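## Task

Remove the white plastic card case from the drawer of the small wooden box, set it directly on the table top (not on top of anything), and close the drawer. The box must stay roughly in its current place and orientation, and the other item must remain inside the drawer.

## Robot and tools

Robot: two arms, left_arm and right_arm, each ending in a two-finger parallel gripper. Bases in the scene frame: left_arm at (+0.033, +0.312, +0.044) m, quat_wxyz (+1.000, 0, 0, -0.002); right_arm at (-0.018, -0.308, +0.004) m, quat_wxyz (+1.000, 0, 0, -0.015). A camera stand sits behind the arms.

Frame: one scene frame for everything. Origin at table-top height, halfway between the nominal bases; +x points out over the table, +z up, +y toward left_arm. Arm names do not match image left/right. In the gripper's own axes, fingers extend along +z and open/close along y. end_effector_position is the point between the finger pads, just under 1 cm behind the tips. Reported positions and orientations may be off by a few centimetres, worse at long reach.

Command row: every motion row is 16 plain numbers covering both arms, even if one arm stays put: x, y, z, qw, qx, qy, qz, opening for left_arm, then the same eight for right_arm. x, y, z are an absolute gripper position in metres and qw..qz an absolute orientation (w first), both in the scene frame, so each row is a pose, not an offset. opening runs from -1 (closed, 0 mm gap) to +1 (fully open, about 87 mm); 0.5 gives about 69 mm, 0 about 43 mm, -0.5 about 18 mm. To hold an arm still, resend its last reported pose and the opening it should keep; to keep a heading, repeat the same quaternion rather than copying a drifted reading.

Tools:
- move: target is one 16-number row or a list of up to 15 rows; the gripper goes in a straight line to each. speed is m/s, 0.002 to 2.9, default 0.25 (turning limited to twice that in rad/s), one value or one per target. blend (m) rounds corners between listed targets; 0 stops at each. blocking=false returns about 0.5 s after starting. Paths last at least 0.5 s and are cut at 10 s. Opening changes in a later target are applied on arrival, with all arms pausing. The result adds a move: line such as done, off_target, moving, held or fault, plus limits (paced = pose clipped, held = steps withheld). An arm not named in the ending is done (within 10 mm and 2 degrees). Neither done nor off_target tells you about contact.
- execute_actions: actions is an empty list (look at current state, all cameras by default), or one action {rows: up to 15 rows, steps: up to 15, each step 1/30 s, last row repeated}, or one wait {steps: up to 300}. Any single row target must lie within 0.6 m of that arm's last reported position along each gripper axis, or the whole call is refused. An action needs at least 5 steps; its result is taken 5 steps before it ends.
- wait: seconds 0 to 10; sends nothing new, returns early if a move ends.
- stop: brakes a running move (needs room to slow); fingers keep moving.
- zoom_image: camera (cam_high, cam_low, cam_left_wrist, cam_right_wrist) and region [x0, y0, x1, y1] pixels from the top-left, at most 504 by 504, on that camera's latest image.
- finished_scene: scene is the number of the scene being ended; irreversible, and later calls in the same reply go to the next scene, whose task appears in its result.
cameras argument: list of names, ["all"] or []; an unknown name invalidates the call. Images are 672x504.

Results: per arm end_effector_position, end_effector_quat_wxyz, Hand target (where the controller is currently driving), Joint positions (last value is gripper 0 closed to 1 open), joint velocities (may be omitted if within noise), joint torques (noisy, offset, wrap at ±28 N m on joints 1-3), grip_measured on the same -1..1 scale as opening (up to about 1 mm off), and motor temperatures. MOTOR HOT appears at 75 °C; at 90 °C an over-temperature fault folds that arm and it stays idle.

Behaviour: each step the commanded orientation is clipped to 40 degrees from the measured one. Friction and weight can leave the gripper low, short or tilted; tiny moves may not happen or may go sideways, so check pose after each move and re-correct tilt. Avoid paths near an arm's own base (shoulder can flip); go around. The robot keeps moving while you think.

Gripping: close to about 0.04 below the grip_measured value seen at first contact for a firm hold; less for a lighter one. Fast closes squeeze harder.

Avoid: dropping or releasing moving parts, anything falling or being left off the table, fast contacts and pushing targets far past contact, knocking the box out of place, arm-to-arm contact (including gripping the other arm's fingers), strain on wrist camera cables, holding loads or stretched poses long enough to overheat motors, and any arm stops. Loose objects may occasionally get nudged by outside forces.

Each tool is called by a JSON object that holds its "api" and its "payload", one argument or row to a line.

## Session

{"api": "execute_actions", "payload": {
  "actions": []
}}

{"api": "zoom_image", "payload": {
  "camera": "cam_high",
  "region": [250, 150, 400, 300]
}}

Scene clock: 0.00 s of 6000.00 s.
left_arm: end_effector_position=(+0.3957, +0.3447, +0.0645) grip_measured=+1.000 end_effector_quat_wxyz=(+0.508, -0.083, +0.853, +0.090) | right_arm: end_effector_position=(+0.3522, -0.3487, +0.0525) grip_measured=+1.000 end_effector_quat_wxyz=(+0.566, +0.091, +0.816, -0.076)
Joint positions: left_arm=[-0.026 1.561 0.39 0.665 -0.267 -0.068 1] | right_arm=[0.013 1.515 0.345 0.807 0.214 0.057 1]
Joint velocities: within noise
Joint torques (N m): no reading
Motor temperatures (°C): left_arm=[25 31 31 27 24 27 23] | right_arm=[25 28 27 27 27 28 27]
Heat: left arm: 31 °C; right arm: 28 °C.
Hand target: left_arm +0.3973, +0.3446, +0.0669; +0.510, -0.084, +0.851, +0.089 | right_arm +0.3573, -0.3489, +0.0612; +0.578, +0.092, +0.807, -0.075
camera_calibration:
cam_left_wrist: T_world_to_cam=[[0.242405, -0.967143, -0.0766379, 0.240447], [-0.94776, -0.219182, -0.231757, 0.490265], [0.207344, 0.128813, -0.96975, 0.0807564], [0, 0, 0, 1]] pos_world=[0.389624, 0.329601, 0.210363]
cam_right_wrist: T_world_to_cam=[[-0.225962, -0.973285, 0.040707, -0.26374], [-0.922062, 0.200216, -0.331231, 0.431656], [0.314232, -0.11238, -0.942671, 0.0397447], [0, 0, 0, 1]] pos_world=[0.32593, -0.338653, 0.19118]

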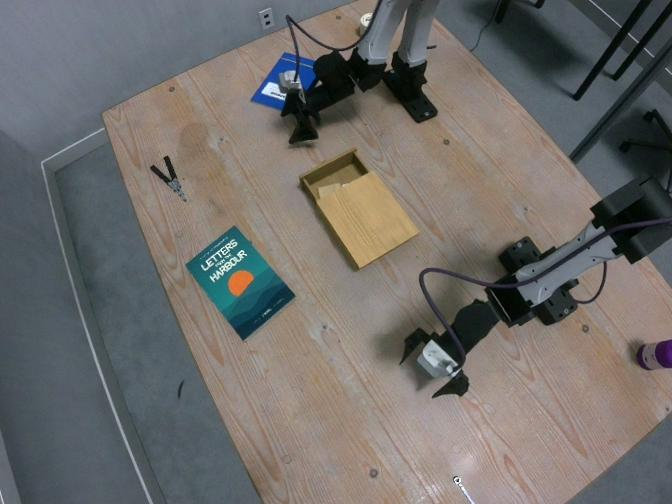

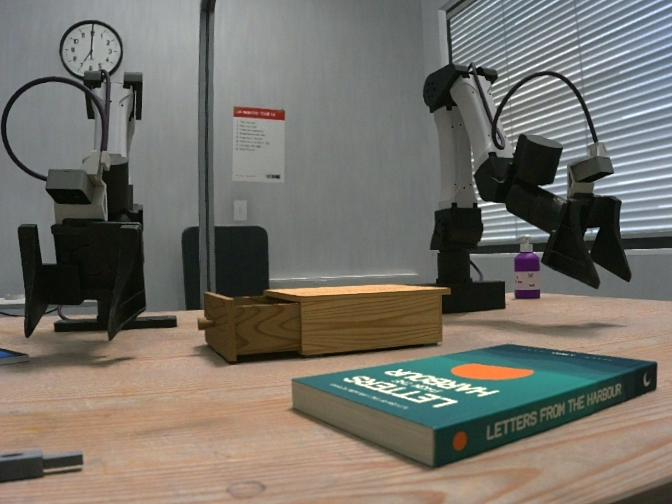

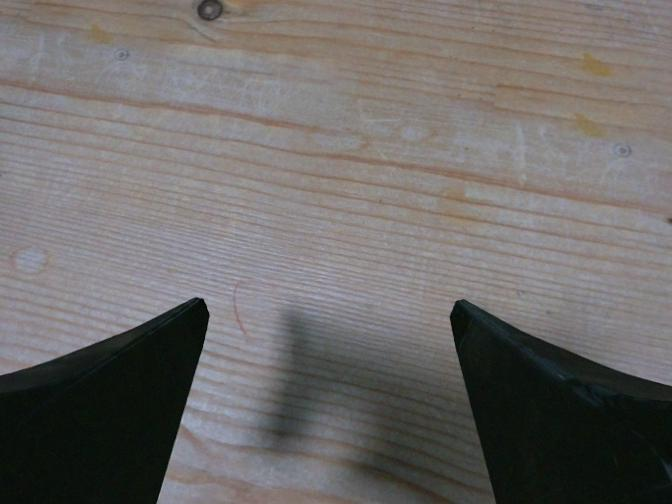

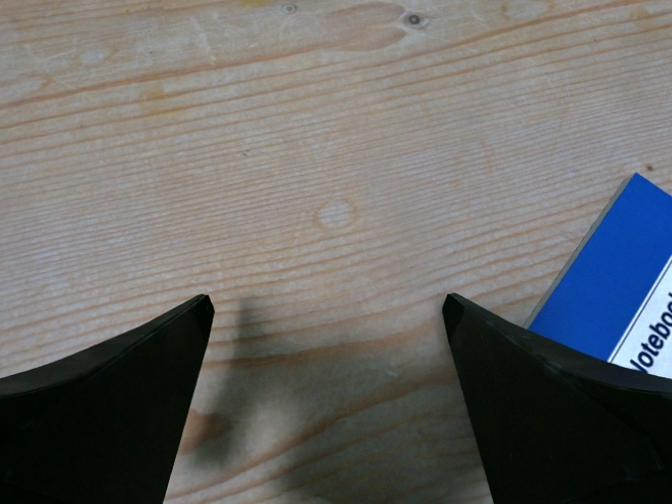

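Scaled by 3.360 from the camera's 672x504 image, which has a finer 960x720 frame.

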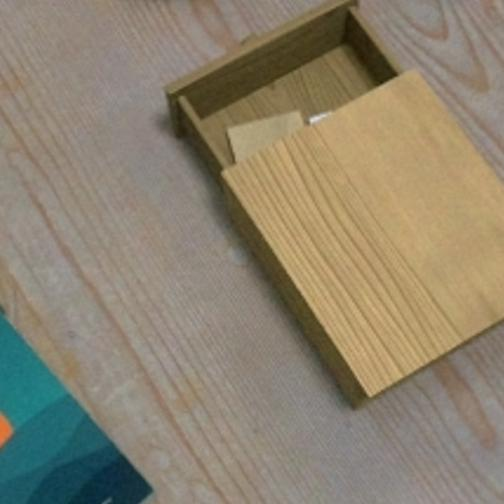

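{"api": "move", "payload": {
  "target": [0.3957,0.3447,0.0645,0.508,-0.083,0.853,0.09,1,0.30,-0.175,0.17,0.174,0,0.985,0,0.5],
  "speed": 0.3,
  "cameras": ["cam_high","cam_low","cam_right_wrist"]
}}

Scene clock: 2.53 s of 6000.00 s.
left_arm: end_effector_position=(+0.3957, +0.3447, +0.0645) grip_measured=+1.000 end_effector_quat_wxyz=(+0.508, -0.083, +0.853, +0.090) | right_arm: end_effector_position=(+0.2952, -0.1808, +0.1655) grip_measured=+0.500 end_effector_quat_wxyz=(+0.171, -0.003, +0.985, -0.008)
Joint positions: left_arm=[-0.026 1.561 0.39 0.665 -0.267 -0.068 1] | right_arm=[0.446 1.68 1.582 -1.163 0.15 0.386 0.75]
Joint torques (N m): left_arm=[0.01 -4.85 5.49 2.24 -0.07 0.14] | right_arm=[0.35 -5.16 11.36 0.72 -0.02 -0.02]
Heat: left arm: 31 °C; right arm: 28 °C.
Hand target: left_arm +0.3956, +0.3447, +0.0644; +0.508, -0.083, +0.853, +0.090 | right_arm +0.2999, -0.1751, +0.1699; +0.174, +0.000, +0.985, +0.000
Off the commanded pose: left_arm 0.000 m, 0 deg | right_arm 0.009 m, 1 deg.
Kept back: nothing.
move: done
camera_calibration:
cam_right_wrist: T_world_to_cam=[[0.0236098, -0.999479, 0.021985, -0.193028], [-0.859765, -0.00907786, 0.510608, 0.187244], [-0.510143, -0.0309573, -0.859532, 0.427457], [0, 0, 0, 1]] pos_world=[0.383607, -0.177994, 0.276048]
Images, in order (width x height): cam_high 672x504, cam_low 672x504, cam_right_wrist 672x504.

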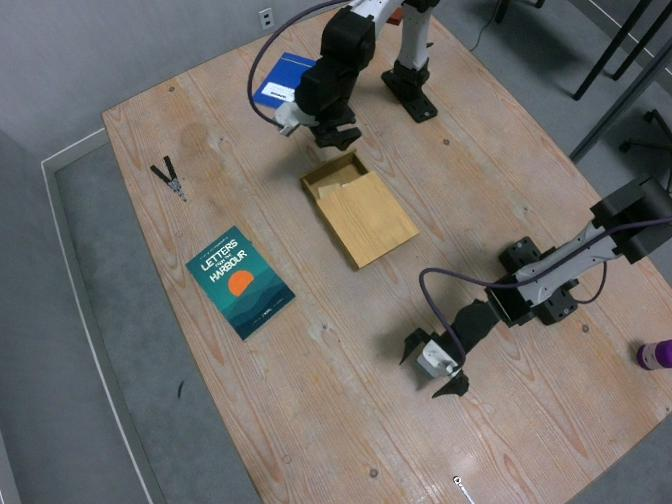

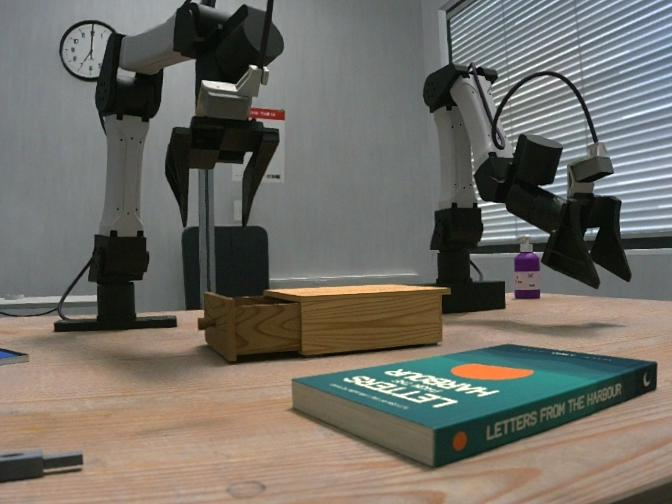

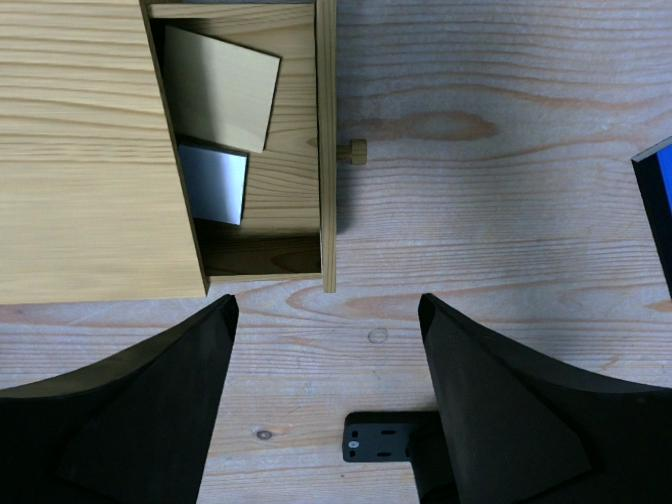

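{"api": "zoom_image", "payload": {
  "camera": "cam_right_wrist",
  "region": [140, 0, 380, 300]
}}

Scaled by 1.680 from the camera's 672x504 image, which has a finer 960x720 frame.

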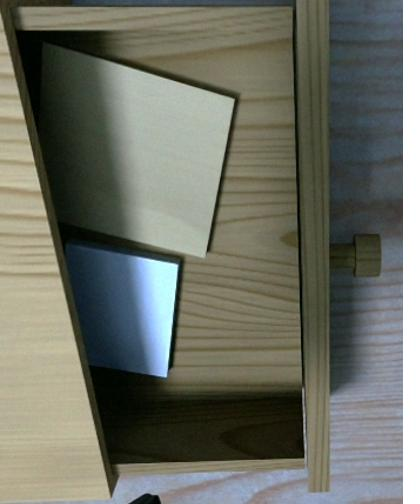

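{"api": "move", "payload": {
  "target": [
    [0.37,0.15,0.16,0.35,0,0.937,0,-1,0.312,-0.150,0.12,0.13,0,0.9914,0,-1],
    [0.325,0.005,0.12,0.13,0,0.9914,0,-1,0.315,-0.150,0.12,0.13,0,0.9914,0,-1],
    [0.327,0.003,0.074,0.13,0,0.9914,0,-1,0.317,-0.146,0.06,0.13,0,0.9914,0,-1]
  ],
  "speed": [0.3,0.2,0.08],
  "blend": [0.03,0,0],
  "cameras": ["all"]
}}

Scene clock: 5.53 s of 6000.00 s.
left_arm: end_effector_position=(+0.3396, +0.0194, +0.1251) grip_measured=-0.993 end_effector_quat_wxyz=(+0.184, +0.009, +0.983, -0.005) | right_arm: end_effector_position=(+0.3045, -0.1586, +0.1172) grip_measured=-0.973 end_effector_quat_wxyz=(+0.117, -0.003, +0.993, -0.012)
Joint positions: left_arm=[-0.798 2.017 1.695 -0.976 -0.253 -0.748 0.004] | right_arm=[0.474 1.839 1.592 -1.121 0.121 0.425 0.013]
Joint torques (N m): left_arm=[0.42 -10.32 6.5 1.12 -0.18 0.14] | right_arm=[0.42 -6.19 11.02 0.78 -0.01 -0.06]
Heat: left arm: 32 °C; right arm: 28 °C.
Hand target: left_arm +0.3399, +0.0219, +0.1264; +0.184, +0.007, +0.983, -0.004 | right_arm +0.3146, -0.1501, +0.1201; +0.130, +0.000, +0.992, +0.000
Off the commanded pose: left_arm 0.055 m, 6 deg | right_arm 0.060 m, 2 deg.
Kept back: nothing.
move: held (left_arm; a check stopped the path), off_target (right_arm); path passed 2 of 3 targets; limits=held
pose unreachable (left arm): on one or more control steps of this call this arm could not follow its commanded pose, so it was not sent that pose on those steps. It may still have moved: this result reports where it is.
cause: moving toward the commanded pose would bring a part of the arm too close to another arm (this arm's wrist (the part past joint 4) and the right arm's wrist (the part past joint 4), at the place that arm is still heading or pushing toward).
camera_calibration:
cam_left_wrist: T_world_to_cam=[[-0.0184676, -0.999807, -0.00665642, 0.0246306], [-0.887214, 0.0133175, 0.461166, 0.26806], [-0.460989, 0.0144223, -0.887289, 0.411872], [0, 0, 0, 1]] pos_world=[0.428149, 0.0151159, 0.241993]
cam_right_wrist: T_world_to_cam=[[0.0234194, -0.999358, 0.0271025, -0.170569], [-0.799694, -0.00245746, 0.600403, 0.192487], [-0.599951, -0.0357348, -0.799238, 0.410864], [0, 0, 0, 1]] pos_world=[0.404423, -0.155305, 0.217431]

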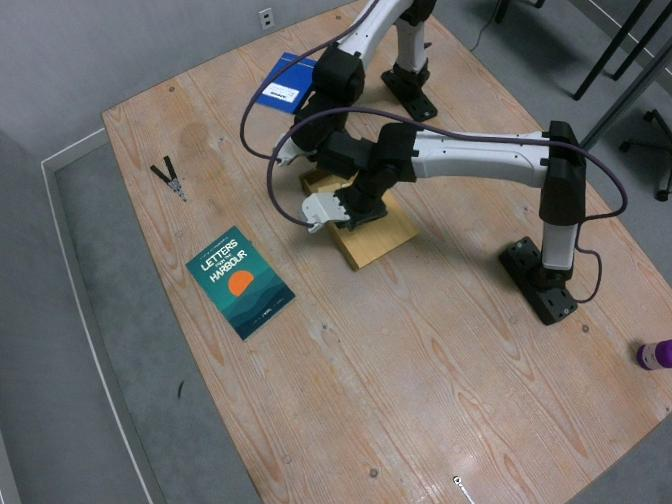

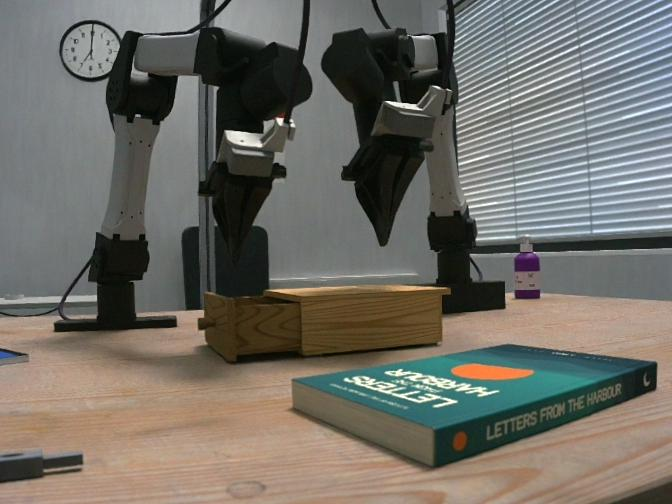

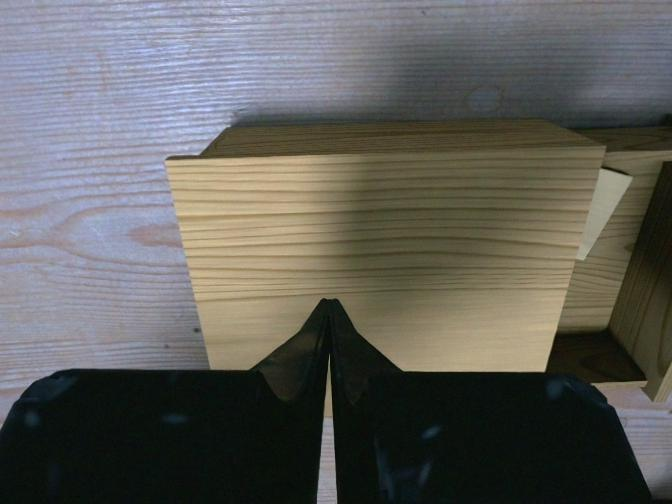

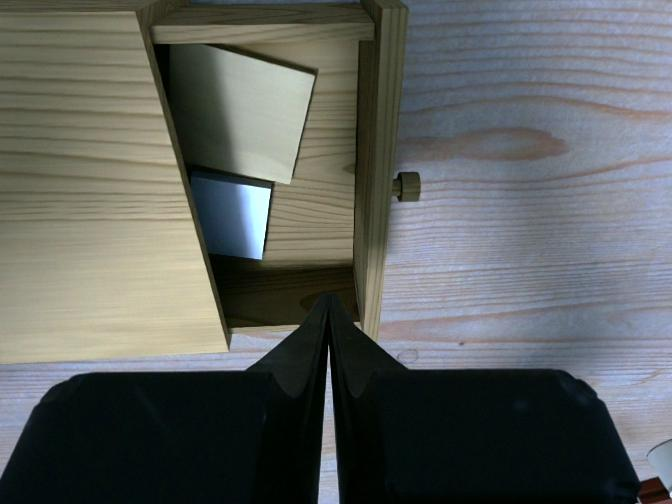

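{"api": "move", "payload": {
  "target": [
    [0.335,0.045,0.115,0.1286,-0.0227,0.9763,-0.1721,-1,0.315,-0.150,0.11,0.13,0,0.9914,0,-1],
    [0.335,0.034,0.074,0.1286,-0.0227,0.9763,-0.1721,-1,0.320,-0.145,0.06,0.13,0,0.9914,0,-1]
  ],
  "speed": [0.15,0.06],
  "cameras": ["cam_low","cam_right_wrist","cam_left_wrist"]
}}

Scene clock: 8.87 s of 6000.00 s.
left_arm: end_effector_position=(+0.3378, +0.0358, +0.0807) grip_measured=-0.993 end_effector_quat_wxyz=(+0.135, -0.022, +0.976, -0.172) | right_arm: end_effector_position=(+0.3181, -0.1509, +0.0662) grip_measured=-0.973 end_effector_quat_wxyz=(+0.130, -0.001, +0.992, -0.005)
Joint positions: left_arm=[-0.621 1.882 1.271 -0.532 0.11 -0.695 0.004] | right_arm=[0.476 1.891 1.455 -0.903 0.121 0.43 0.013]
Joint torques (N m): left_arm=[-0.42 -7.71 5.86 1.58 0.06 0.11] | right_arm=[0.79 -6.54 7.42 0.81 0.04 -0.02]
Heat: left arm: 34 °C; right arm: 29 °C.
Hand target: left_arm +0.3350, +0.0341, +0.0741; +0.129, -0.023, +0.976, -0.172 | right_arm +0.3198, -0.1451, +0.0601; +0.130, +0.000, +0.992, +0.000
Off the commanded pose: left_arm 0.008 m, 1 deg | right_arm 0.009 m, 1 deg.
Kept back: nothing.
move: done
camera_calibration:
cam_left_wrist: T_world_to_cam=[[-0.00226471, -0.943908, 0.3302, 0.0059619], [-0.839101, 0.181414, 0.512833, 0.260214], [-0.54397, -0.27591, -0.792445, 0.402228], [0, 0, 0, 1]] pos_world=[0.43716, 0.0693999, 0.183329]
cam_right_wrist: T_world_to_cam=[[0.0215387, -0.999662, 0.0145703, -0.160425], [-0.814772, -0.00910562, 0.579711, 0.239146], [-0.579382, -0.0243577, -0.814692, 0.374683], [0, 0, 0, 1]] pos_world=[0.415389, -0.149067, 0.168953]
Images, in order (width x height): cam_low 672x504, cam_left_wrist 672x504, cam_right_wrist 672x504.

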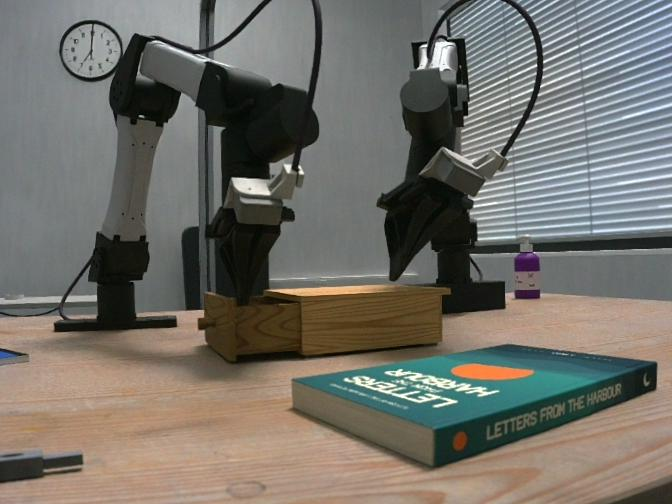

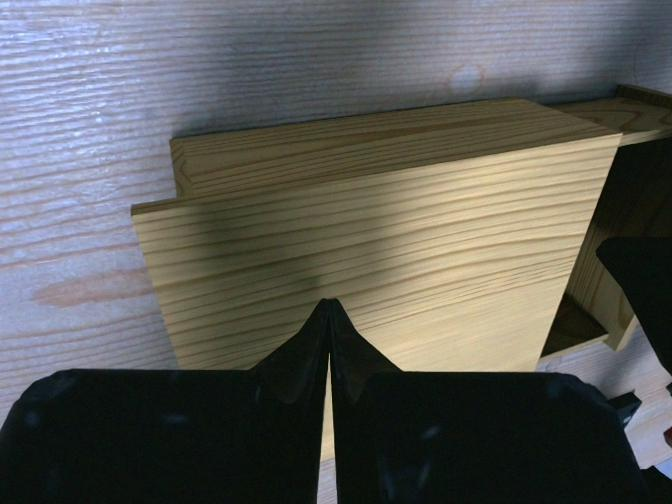

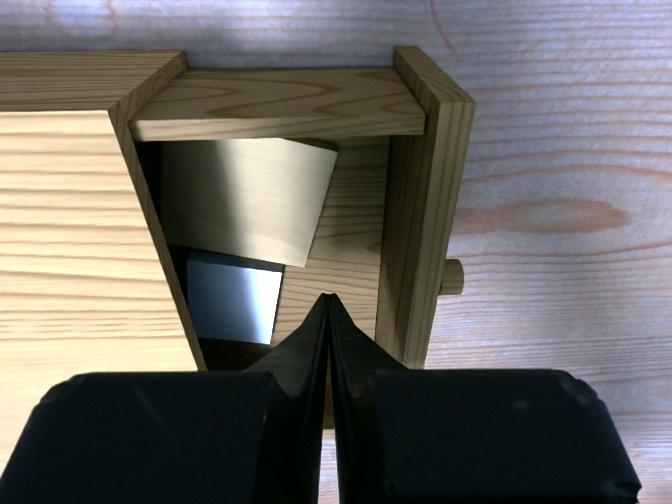

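{"api": "move", "payload": {
  "target": [
    [0.335,0.034,0.048,0.1286,-0.0227,0.9763,-0.1721,-1,0.320,-0.148,0.052,0.13,0,0.9914,0,-1],
    [0.335,0.034,0.040,0.1286,-0.0227,0.9763,-0.1721,-1,0.320,-0.208,0.052,0.13,0,0.9914,0,-1]
  ],
  "speed": [0.05,0.04],
  "cameras": ["cam_high","cam_low","cam_right_wrist","cam_left_wrist"]
}}

Scene clock: 11.90 s of 6000.00 s.
left_arm: end_effector_position=(+0.3491, +0.0169, +0.0703) grip_measured=-0.993 end_effector_quat_wxyz=(+0.158, -0.019, +0.963, -0.215) | right_arm: end_effector_position=(+0.3208, -0.1865, +0.0451) grip_measured=-0.973 end_effector_quat_wxyz=(+0.120, +0.002, +0.992, +0.027)
Joint positions: left_arm=[-0.626 1.909 1.221 -0.36 0.146 -0.709 0.003] | right_arm=[0.348 1.864 1.331 -0.793 0.023 0.318 0.013]
Joint torques (N m): left_arm=[-0.02 -5.97 4.11 1.21 -0.25 0.29] | right_arm=[-2.41 -10.25 5.89 0.54 0.55 -0.53]
Heat: left arm: 35 °C; right arm: 29 °C.
Hand target: left_arm +0.3343, +0.0343, +0.0419; +0.129, -0.022, +0.976, -0.172 | right_arm +0.3198, -0.2074, +0.0517; +0.129, +0.000, +0.992, +0.000
Off the commanded pose: left_arm 0.038 m, 6 deg | right_arm 0.023 m, 3 deg.
Kept back: nothing.
move: off_target (left_arm, right_arm)
camera_calibration:
cam_left_wrist: T_world_to_cam=[[-0.0301388, -0.912001, 0.409078, -0.00477141], [-0.862448, 0.230601, 0.450562, 0.290146], [-0.505247, -0.33923, -0.793504, 0.382551], [0, 0, 0, 1]] pos_world=[0.443375, 0.058513, 0.174778]
cam_right_wrist: T_world_to_cam=[[0.023617, -0.9984, -0.051377, -0.193241], [-0.802619, -0.0495747, 0.594428, 0.241133], [-0.596024, 0.0271975, -0.802506, 0.372691], [0, 0, 0, 1]] pos_world=[0.420235, -0.191114, 0.145822]

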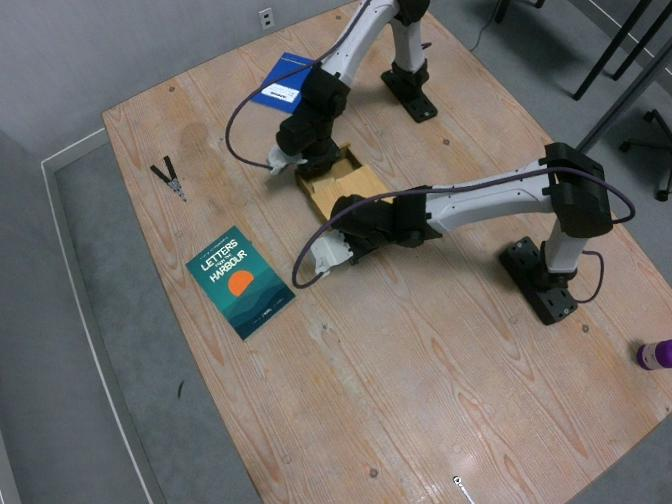

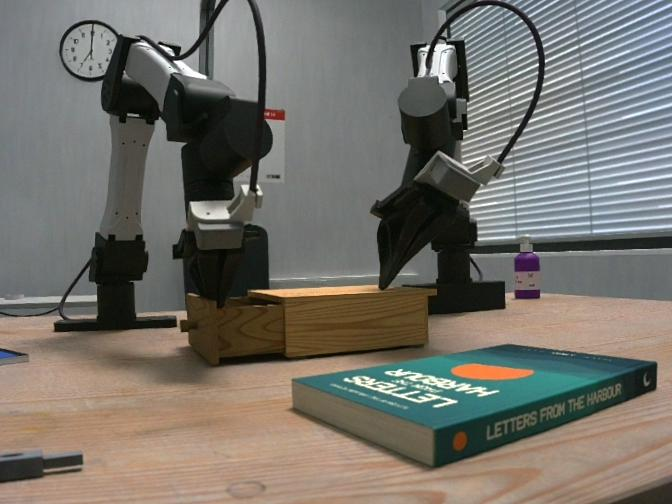

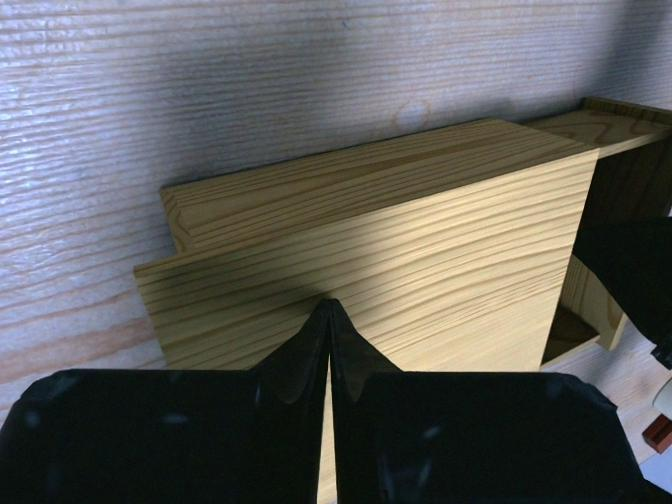

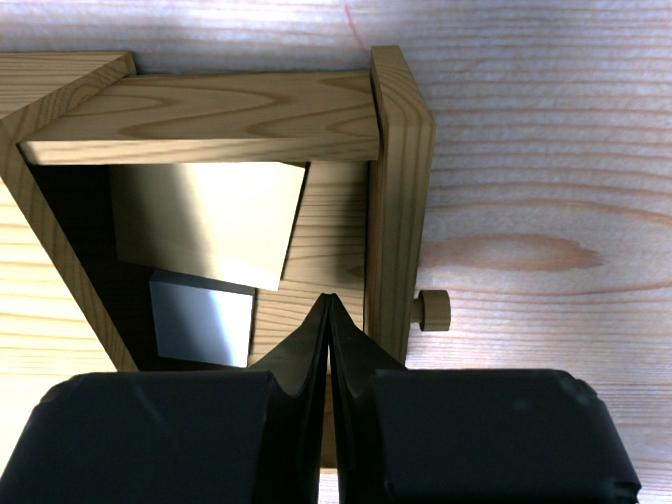

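{"api": "move", "payload": {
  "target": [
    [0.345,0.030,0.09,0.1286,-0.0227,0.9763,-0.1721,-1,0.320,-0.165,0.058,0.13,0,0.9914,0,-1],
    [0.37,0.18,0.14,0.174,0,0.985,0,-1,0.320,-0.162,0.056,0.13,0,0.9914,0,0.0],
    [0.37,0.18,0.14,0.174,0,0.985,0,-1,0.320,-0.162,0.056,0.13,0,0.9914,0,0.3],
    [0.37,0.18,0.14,0.174,0,0.985,0,-1,0.320,-0.162,0.056,0.13,0,0.9914,0,0.55]
  ],
  "speed": 0.2,
  "cameras": ["cam_high","cam_low","cam_right_wrist"]
}}

Scene clock: 17.80 s of 6000.00 s.
left_arm: end_effector_position=(+0.3641, +0.1782, +0.1259) grip_measured=-0.993 end_effector_quat_wxyz=(+0.154, -0.001, +0.988, -0.002) | right_arm: end_effector_position=(+0.3123, -0.1685, +0.0558) grip_measured=+0.548 end_effector_quat_wxyz=(+0.122, -0.001, +0.992, -0.005)
Joint positions: left_arm=[-0.394 1.776 1.379 -0.886 -0.115 -0.383 0.003] | right_arm=[0.435 1.864 1.378 -0.862 0.104 0.391 0.774]
Joint torques (N m): left_arm=[0.12 -9.68 8.66 1.1 -0.25 0.23] | right_arm=[0.8 -6.01 10.04 0.74 0.1 -0.04]
Motor temperatures (°C): left_arm=[25 38 35 28 24 26 23] | right_arm=[25 30 29 28 27 28 27]
Heat: left arm: 38 °C; right arm: 30 °C.
Hand target: left_arm +0.3698, +0.1799, +0.1399; +0.174, +0.000, +0.985, +0.000 | right_arm +0.3198, -0.1621, +0.0561; +0.130, +0.000, +0.992, +0.000
Off the commanded pose: left_arm 0.015 m, 2 deg | right_arm 0.010 m, 1 deg.
Kept back: nothing.
move: off_target (left_arm)
camera_calibration:
cam_right_wrist: T_world_to_cam=[[0.0214991, -0.999688, 0.0127011, -0.177646], [-0.80595, -0.00981242, 0.591902, 0.236677], [-0.591593, -0.0229618, -0.80591, 0.366101], [0, 0, 0, 1]] pos_world=[0.411152, -0.166862, 0.157211]
Images, in order (width x height): cam_high 672x504, cam_low 672x504, cam_right_wrist 672x504.

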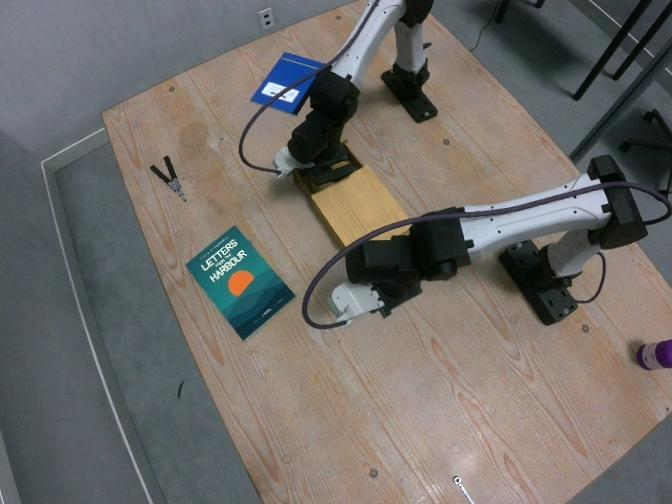

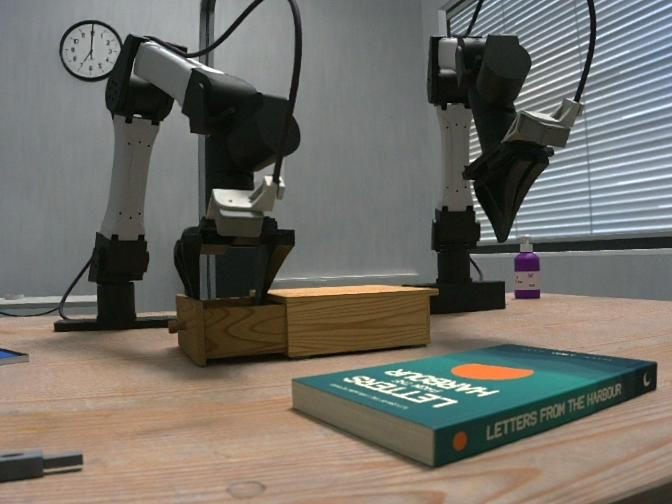

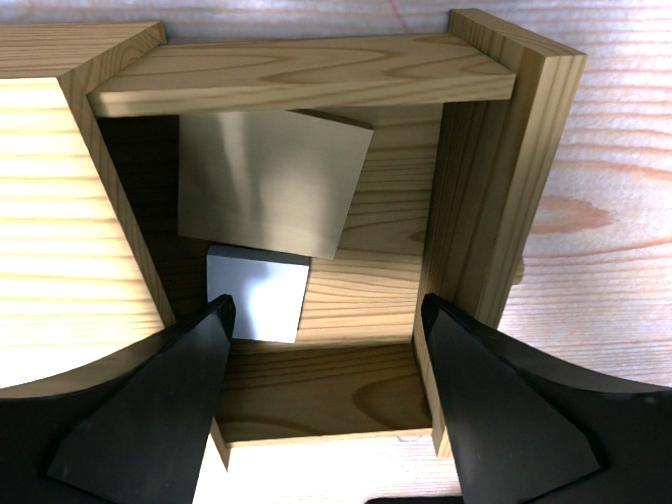

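{"api": "move", "payload": {
  "target": [
    [0.37,0.18,0.14,0.174,0,0.985,0,-1,0.322,-0.165,0.056,0.13,0,0.9914,0,0.75],
    [0.37,0.18,0.14,0.174,0,0.985,0,-1,0.322,-0.165,0.056,0.13,0,0.9914,0,0.97]
  ],
  "speed": 0.2,
  "cameras": ["cam_high","cam_low","cam_right_wrist"]
}}

Scene clock: 19.93 s of 6000.00 s.
left_arm: end_effector_position=(+0.3641, +0.1782, +0.1259) grip_measured=-0.993 end_effector_quat_wxyz=(+0.154, -0.001, +0.988, -0.002) | right_arm: end_effector_position=(+0.3121, -0.1706, +0.0560) grip_measured=+0.967 end_effector_quat_wxyz=(+0.121, -0.001, +0.993, -0.008)
Joint positions: left_arm=[-0.394 1.776 1.379 -0.886 -0.115 -0.383 0.003] | right_arm=[0.432 1.864 1.379 -0.866 0.108 0.388 0.983]
Joint torques (N m): left_arm=[0.12 -9.68 8.68 1.11 -0.24 0.23] | right_arm=[0.03 -5.82 10.28 0.79 0.01 -0.11]
Heat: left arm: 39 °C; right arm: 30 °C.
Hand target: left_arm +0.3698, +0.1799, +0.1399; +0.174, +0.000, +0.985, +0.000 | right_arm +0.3217, -0.1652, +0.0561; +0.130, +0.000, +0.992, +0.000
Off the commanded pose: left_arm 0.015 m, 2 deg | right_arm 0.011 m, 1 deg.
Kept back: nothing.
move: off_target (left_arm, right_arm); target 2's new opening was sent with right_arm's hand 0.011 m and 1 deg from that target
camera_calibration:
cam_right_wrist: T_world_to_cam=[[0.0204875, -0.999612, 0.0188696, -0.179796], [-0.804884, -0.00529478, 0.593408, 0.236804], [-0.593078, -0.0273453, -0.80468, 0.365659], [0, 0, 0, 1]] pos_world=[0.411148, -0.168473, 0.15711]
Images, in order (width x height): cam_high 672x504, cam_low 672x504, cam_right_wrist 672x504.

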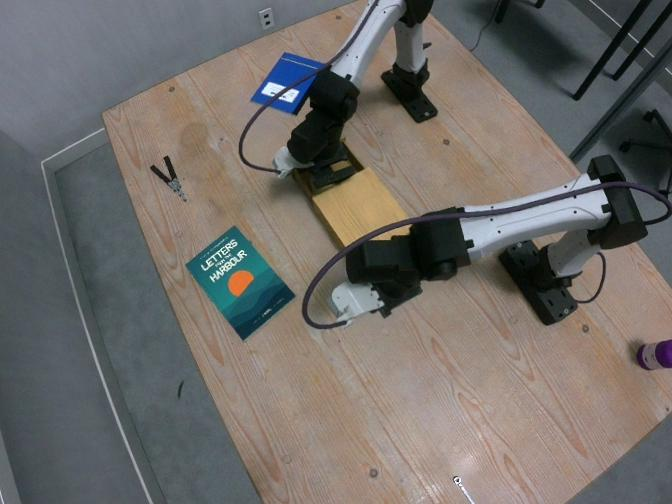

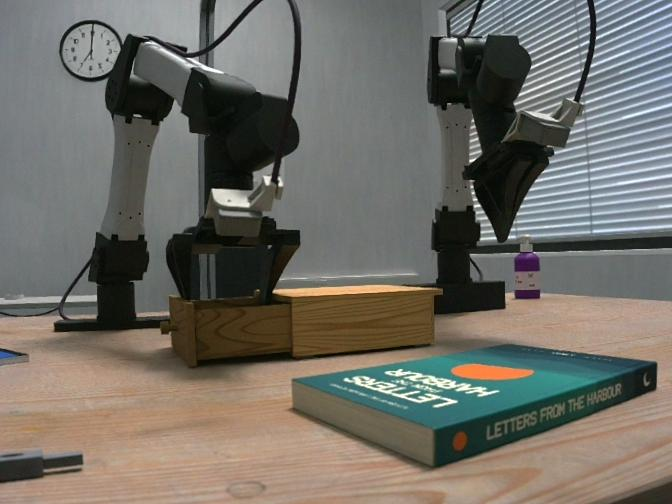

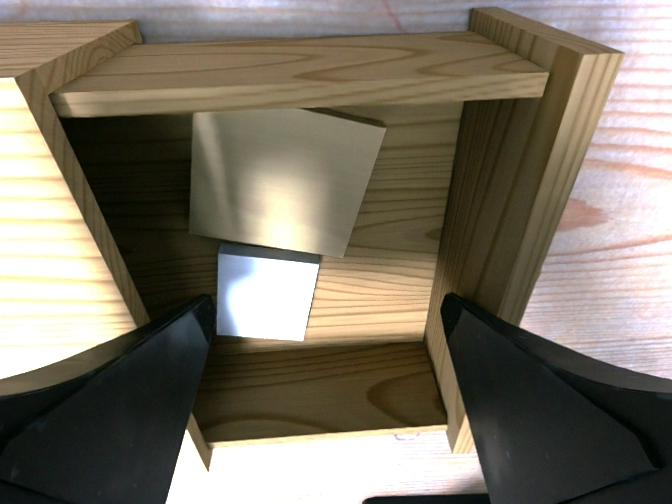

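{"api": "move", "payload": {
  "target": [
    [0.364,0.178,0.126,0.154,0,0.988,0,-1,0.314,-0.165,0.12,0.1287,0.0182,0.9818,0.138,-1],
    [0.364,0.178,0.126,0.154,0,0.988,0,-1,0.316,-0.143,0.115,0.1287,0.0182,0.9818,0.138,-1],
    [0.364,0.178,0.126,0.154,0,0.988,0,-1,0.316,-0.120,0.034,0.1287,0.0182,0.9818,0.138,-1],
    [0.364,0.178,0.126,0.154,0,0.988,0,-1,0.316,-0.118,0.024,0.1287,0.0182,0.9818,0.138,-1]
  ],
  "speed": [0.2,0.15,0.06,0.05],
  "cameras": ["cam_low","cam_right_wrist"]
}}

Scene clock: 24.53 s of 6000.00 s.
left_arm: end_effector_position=(+0.3641, +0.1782, +0.1259) grip_measured=-0.993 end_effector_quat_wxyz=(+0.154, -0.001, +0.988, -0.002) | right_arm: end_effector_position=(+0.3129, -0.1238, +0.0332) grip_measured=-0.973 end_effector_quat_wxyz=(+0.125, +0.017, +0.983, +0.137)
Joint positions: left_arm=[-0.394 1.776 1.379 -0.886 -0.115 -0.383 0.003] | right_arm=[0.419 1.86 1.239 -0.607 -0.15 0.451 0.013]
Joint torques (N m): left_arm=[-0.21 -7.75 6.97 1.17 -0.12 0.14] | right_arm=[1.35 -5.6 6.57 1.24 -0.02 -0.02]
Heat: left arm: 40 °C; right arm: 31 °C.
Hand target: left_arm +0.3640, +0.1779, +0.1260; +0.154, +0.000, +0.988, +0.000 | right_arm +0.3156, -0.1182, +0.0243; +0.128, +0.018, +0.982, +0.138
Off the commanded pose: left_arm 0.000 m, 0 deg | right_arm 0.011 m, 0 deg.
Kept back: nothing.
move: off_target (right_arm)
camera_calibration:
cam_right_wrist: T_world_to_cam=[[0.0206077, -0.96272, -0.269715, -0.118427], [-0.810567, -0.174015, 0.559195, 0.233201], [-0.585283, 0.207099, -0.783935, 0.375043], [0, 0, 0, 1]] pos_world=[0.410972, -0.151103, 0.131663]
Images, in order (width x height): cam_low 672x504, cam_right_wrist 672x504.

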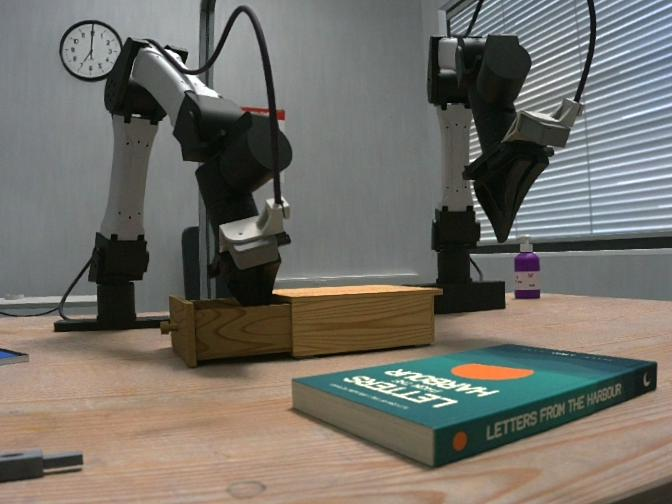

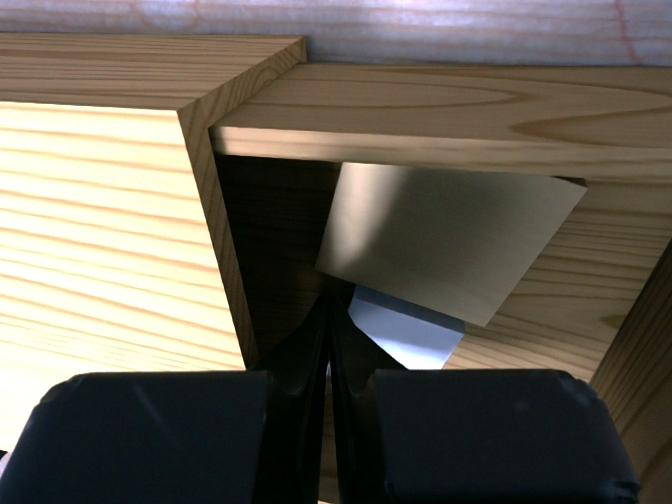

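{"api": "move", "payload": {
  "target": [
    [0.364,0.178,0.126,0.154,0,0.988,0,-1,0.316,-0.164,0.026,0.1287,0.0182,0.9818,0.138,-1],
    [0.364,0.178,0.126,0.154,0,0.988,0,-1,0.313,-0.155,0.10,0.13,0,0.9914,0,-1],
    [0.364,0.178,0.126,0.154,0,0.988,0,-1,0.310,-0.160,0.135,0.13,0,0.9914,0,0.2]
  ],
  "speed": [0.05,0.15,0.15],
  "blend": [0,0.02,0],
  "cameras": ["cam_low","cam_right_wrist"]
}}

Scene clock: 28.30 s of 6000.00 s.
left_arm: end_effector_position=(+0.3641, +0.1782, +0.1259) grip_measured=-0.993 end_effector_quat_wxyz=(+0.154, -0.001, +0.988, -0.002) | right_arm: end_effector_position=(+0.3039, -0.1607, +0.1202) grip_measured=+0.200 end_effector_quat_wxyz=(+0.107, -0.006, +0.994, -0.003)
Joint positions: left_arm=[-0.394 1.776 1.379 -0.886 -0.115 -0.383 0.003] | right_arm=[0.458 1.844 1.611 -1.143 0.094 0.406 0.6]
Joint torques (N m): left_arm=[-0.24 -7.75 6.95 1.18 -0.12 0.15] | right_arm=[0.02 -9.18 10.63 0.49 0.22 -0.05]
Heat: left arm: 41 °C; right arm: 31 °C.
Hand target: left_arm +0.3640, +0.1779, +0.1260; +0.154, +0.000, +0.988, +0.000 | right_arm +0.3096, -0.1601, +0.1350; +0.130, +0.000, +0.992, +0.000
Off the commanded pose: left_arm 0.000 m, 0 deg | right_arm 0.016 m, 3 deg.
Kept back: nothing.
move: off_target (right_arm); blend cut to 0.0177 m at target 2; target 3's new opening was sent with right_arm's hand 0.016 m and 3 deg from that target
camera_calibration:
cam_right_wrist: T_world_to_cam=[[0.0324284, -0.999416, 0.0108157, -0.173625], [-0.787588, -0.0188897, 0.615913, 0.181914], [-0.615349, -0.0284914, -0.78774, 0.41726], [0, 0, 0, 1]] pos_world=[0.405664, -0.158199, 0.218527]
Images, in order (width x height): cam_low 672x504, cam_right_wrist 672x504.

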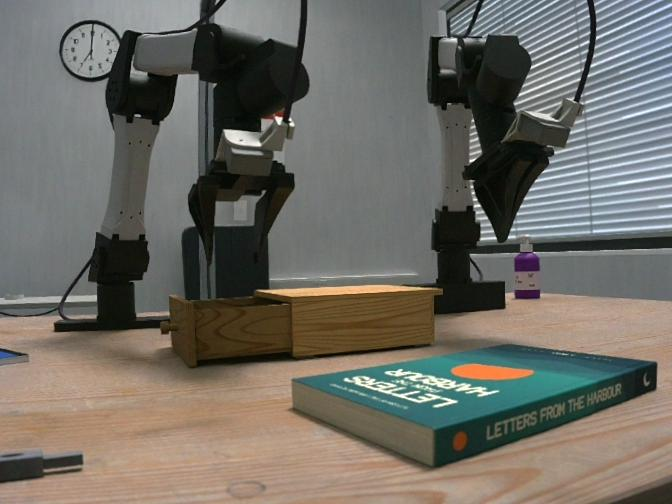

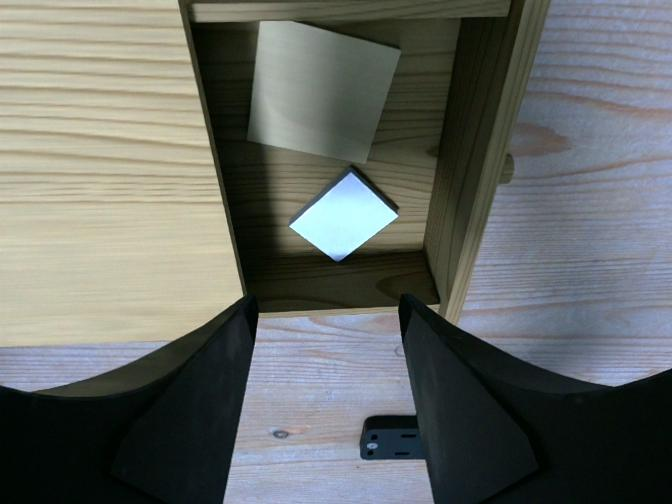

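{"api": "move", "payload": {
  "target": [
    [0.364,0.178,0.126,0.154,0,0.988,0,-1,0.284,-0.138,0.11,0.1295,0.0113,0.9876,0.0864,-1],
    [0.364,0.178,0.126,0.154,0,0.988,0,-1,0.285,-0.128,0.034,0.1295,0.0113,0.9876,0.0864,-1],
    [0.364,0.178,0.126,0.154,0,0.988,0,-1,0.285,-0.165,0.024,0.1295,0.0113,0.9876,0.0864,-1],
    [0.364,0.178,0.126,0.154,0,0.988,0,-1,0.295,-0.160,0.135,0.13,0,0.9914,0,0.2]
  ],
  "speed": [0.15,0.08,0.05,0.15],
  "cameras": ["cam_low","cam_right_wrist"]
}}

Scene clock: 35.50 s of 6000.00 s.
left_arm: end_effector_position=(+0.3641, +0.1782, +0.1259) grip_measured=-0.993 end_effector_quat_wxyz=(+0.154, -0.001, +0.988, -0.002) | right_arm: end_effector_position=(+0.2901, -0.1624, +0.1325) grip_measured=+0.200 end_effector_quat_wxyz=(+0.124, -0.003, +0.992, +0.004)
Joint positions: left_arm=[-0.394 1.776 1.379 -0.886 -0.115 -0.383 0.003] | right_arm=[0.47 1.756 1.549 -1.134 0.098 0.423 0.6]
Joint torques (N m): left_arm=[-0.21 -7.72 6.97 1.17 -0.11 0.13] | right_arm=[0.66 -5.7 10.5 0.55 0.22 -0.02]
Heat: left arm: 42 °C; right arm: 32 °C.
Hand target: left_arm +0.3640, +0.1779, +0.1260; +0.154, +0.000, +0.988, +0.000 | right_arm +0.2949, -0.1601, +0.1350; +0.130, +0.000, +0.992, +0.000
Off the commanded pose: left_arm 0.000 m, 0 deg | right_arm 0.006 m, 1 deg.
Kept back: nothing.
move: done
camera_calibration:
cam_right_wrist: T_world_to_cam=[[0.0273573, -0.99962, -0.00344213, -0.171602], [-0.808303, -0.0241471, 0.588272, 0.172238], [-0.588131, -0.0133113, -0.808656, 0.41579], [0, 0, 0, 1]] pos_world=[0.388454, -0.161843, 0.234318]
Images, in order (width x height): cam_low 672x504, cam_right_wrist 672x504.

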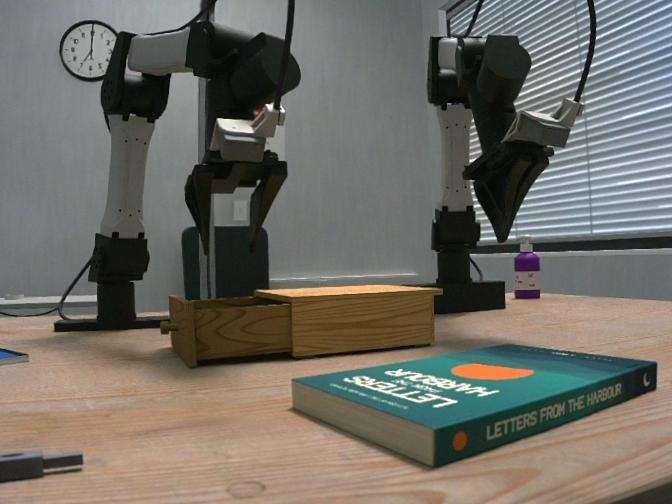

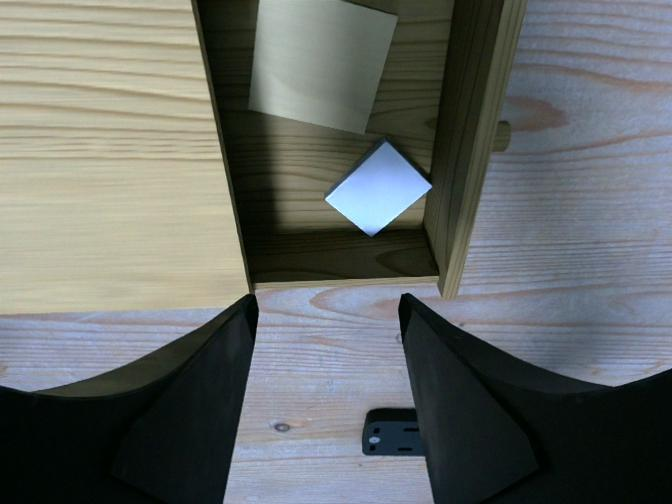

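{"api": "move", "payload": {
  "target": [
    [0.364,0.178,0.126,0.154,0,0.988,0,-1,0.309,-0.168,0.115,-0.0805,-0.3812,0.9204,-0.0334,0.2],
    [0.364,0.178,0.126,0.154,0,0.988,0,-1,0.304,-0.173,0.07,-0.0805,-0.3812,0.9204,-0.0334,0.2]
  ],
  "speed": [0.2,0.1],
  "cameras": ["cam_low","cam_right_wrist"]
}}

Scene clock: 40.47 s of 6000.00 s.
left_arm: end_effector_position=(+0.3641, +0.1782, +0.1259) grip_measured=-0.993 end_effector_quat_wxyz=(+0.154, -0.001, +0.988, -0.002) | right_arm: end_effector_position=(+0.3009, -0.1737, +0.0766) grip_measured=+0.200 end_effector_quat_wxyz=(-0.081, -0.376, +0.922, -0.032)
Joint positions: left_arm=[-0.394 1.776 1.379 -0.886 -0.115 -0.383 0.003] | right_arm=[0.49 2.194 1.889 -1.432 0.053 -0.31 0.6]
Joint torques (N m): left_arm=[-0.21 -7.71 6.98 1.17 -0.11 0.13] | right_arm=[0.13 -8.12 6.75 0.03 0.04 -0.26]
Heat: left arm: 42 °C; right arm: 32 °C.
Hand target: left_arm +0.3640, +0.1779, +0.1260; +0.154, +0.000, +0.988, +0.000 | right_arm +0.3038, -0.1730, +0.0700; -0.081, -0.381, +0.920, -0.033
Off the commanded pose: left_arm 0.000 m, 0 deg | right_arm 0.007 m, 1 deg.
Kept back: nothing.
move: done
camera_calibration:
cam_right_wrist: T_world_to_cam=[[0.713643, -0.700483, -0.00606439, -0.337771], [-0.343263, -0.357232, 0.868652, -0.00563279], [-0.610642, -0.617826, -0.495386, 0.25459], [0, 0, 0, 1]] pos_world=[0.394578, -0.0813228, 0.128965]
Images, in order (width x height): cam_low 672x504, cam_right_wrist 672x504.

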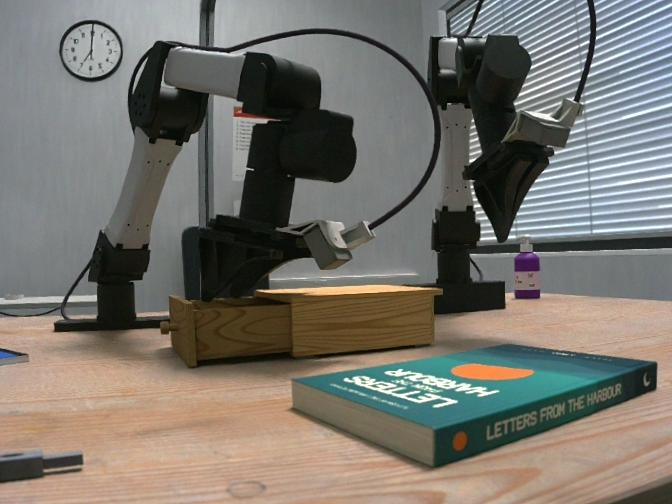

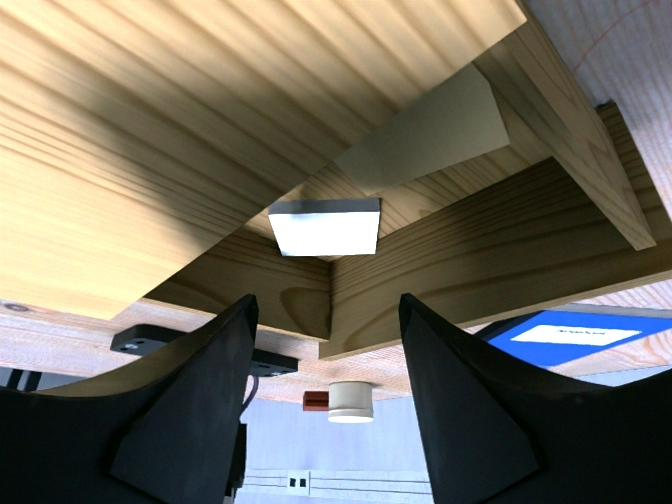

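{"api": "move", "payload": {
  "target": [0.364,0.178,0.126,0.154,0,0.988,0,-1,0.297,-0.180,0.026,-0.0805,-0.3812,0.9204,-0.0334,0.2],
  "speed": 0.06,
  "cameras": ["cam_low","cam_right_wrist"]
}}

Scene clock: 41.70 s of 6000.00 s.
left_arm: end_effector_position=(+0.3641, +0.1782, +0.1259) grip_measured=-0.993 end_effector_quat_wxyz=(+0.154, -0.001, +0.988, -0.002) | right_arm: end_effector_position=(+0.2946, -0.1813, +0.0463) grip_measured=+0.200 end_effector_quat_wxyz=(-0.083, -0.386, +0.918, -0.031)
Joint positions: left_arm=[-0.394 1.776 1.379 -0.886 -0.115 -0.383 0.003] | right_arm=[0.482 2.175 1.736 -1.301 0.053 -0.339 0.6]
Joint torques (N m): left_arm=[-0.24 -7.73 6.97 1.18 -0.11 0.14] | right_arm=[0.16 -6.83 2.89 0.54 0.05 -0.03]
Motor temperatures (°C): left_arm=[25 43 39 29 24 26 23] | right_arm=[25 32 31 28 27 28 27]
Heat: left arm: 43 °C; right arm: 32 °C.
Hand target: left_arm +0.3640, +0.1779, +0.1260; +0.154, +0.000, +0.988, +0.000 | right_arm +0.2963, -0.1803, +0.0269; -0.081, -0.381, +0.920, -0.033
Off the commanded pose: left_arm 0.000 m, 0 deg | right_arm 0.020 m, 1 deg.
Kept back: nothing.
move: off_target (right_arm)
camera_calibration:
cam_right_wrist: T_world_to_cam=[[0.727627, -0.68587, -0.0118711, -0.339959], [-0.330623, -0.365809, 0.869984, 0.0105042], [-0.601038, -0.629099, -0.492937, 0.225911], [0, 0, 0, 1]] pos_world=[0.386618, -0.0872045, 0.0981859]
Images, in order (width x height): cam_low 672x504, cam_right_wrist 672x504.

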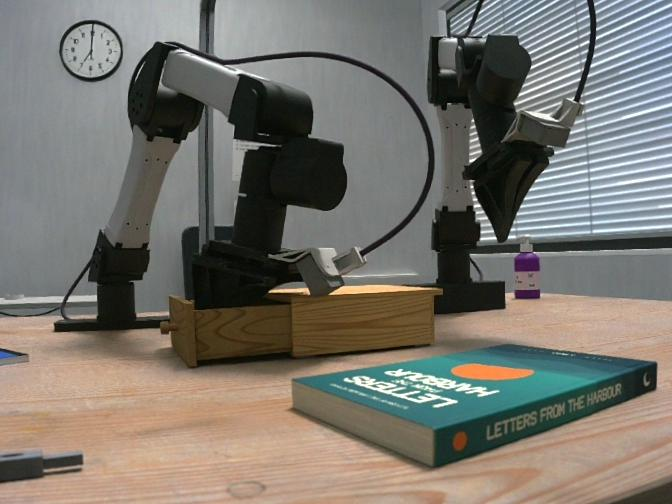

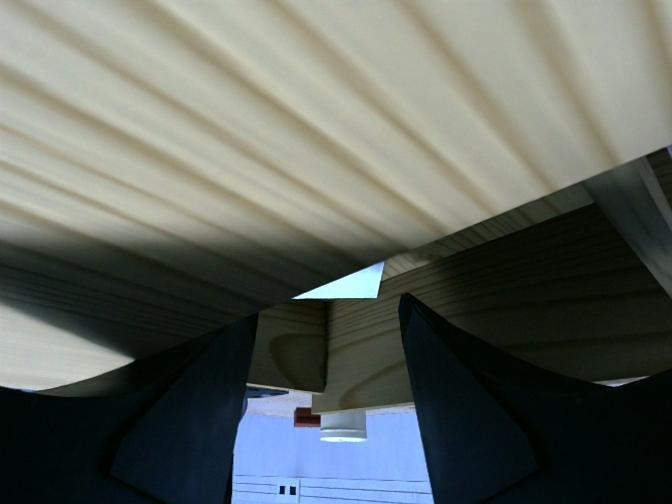

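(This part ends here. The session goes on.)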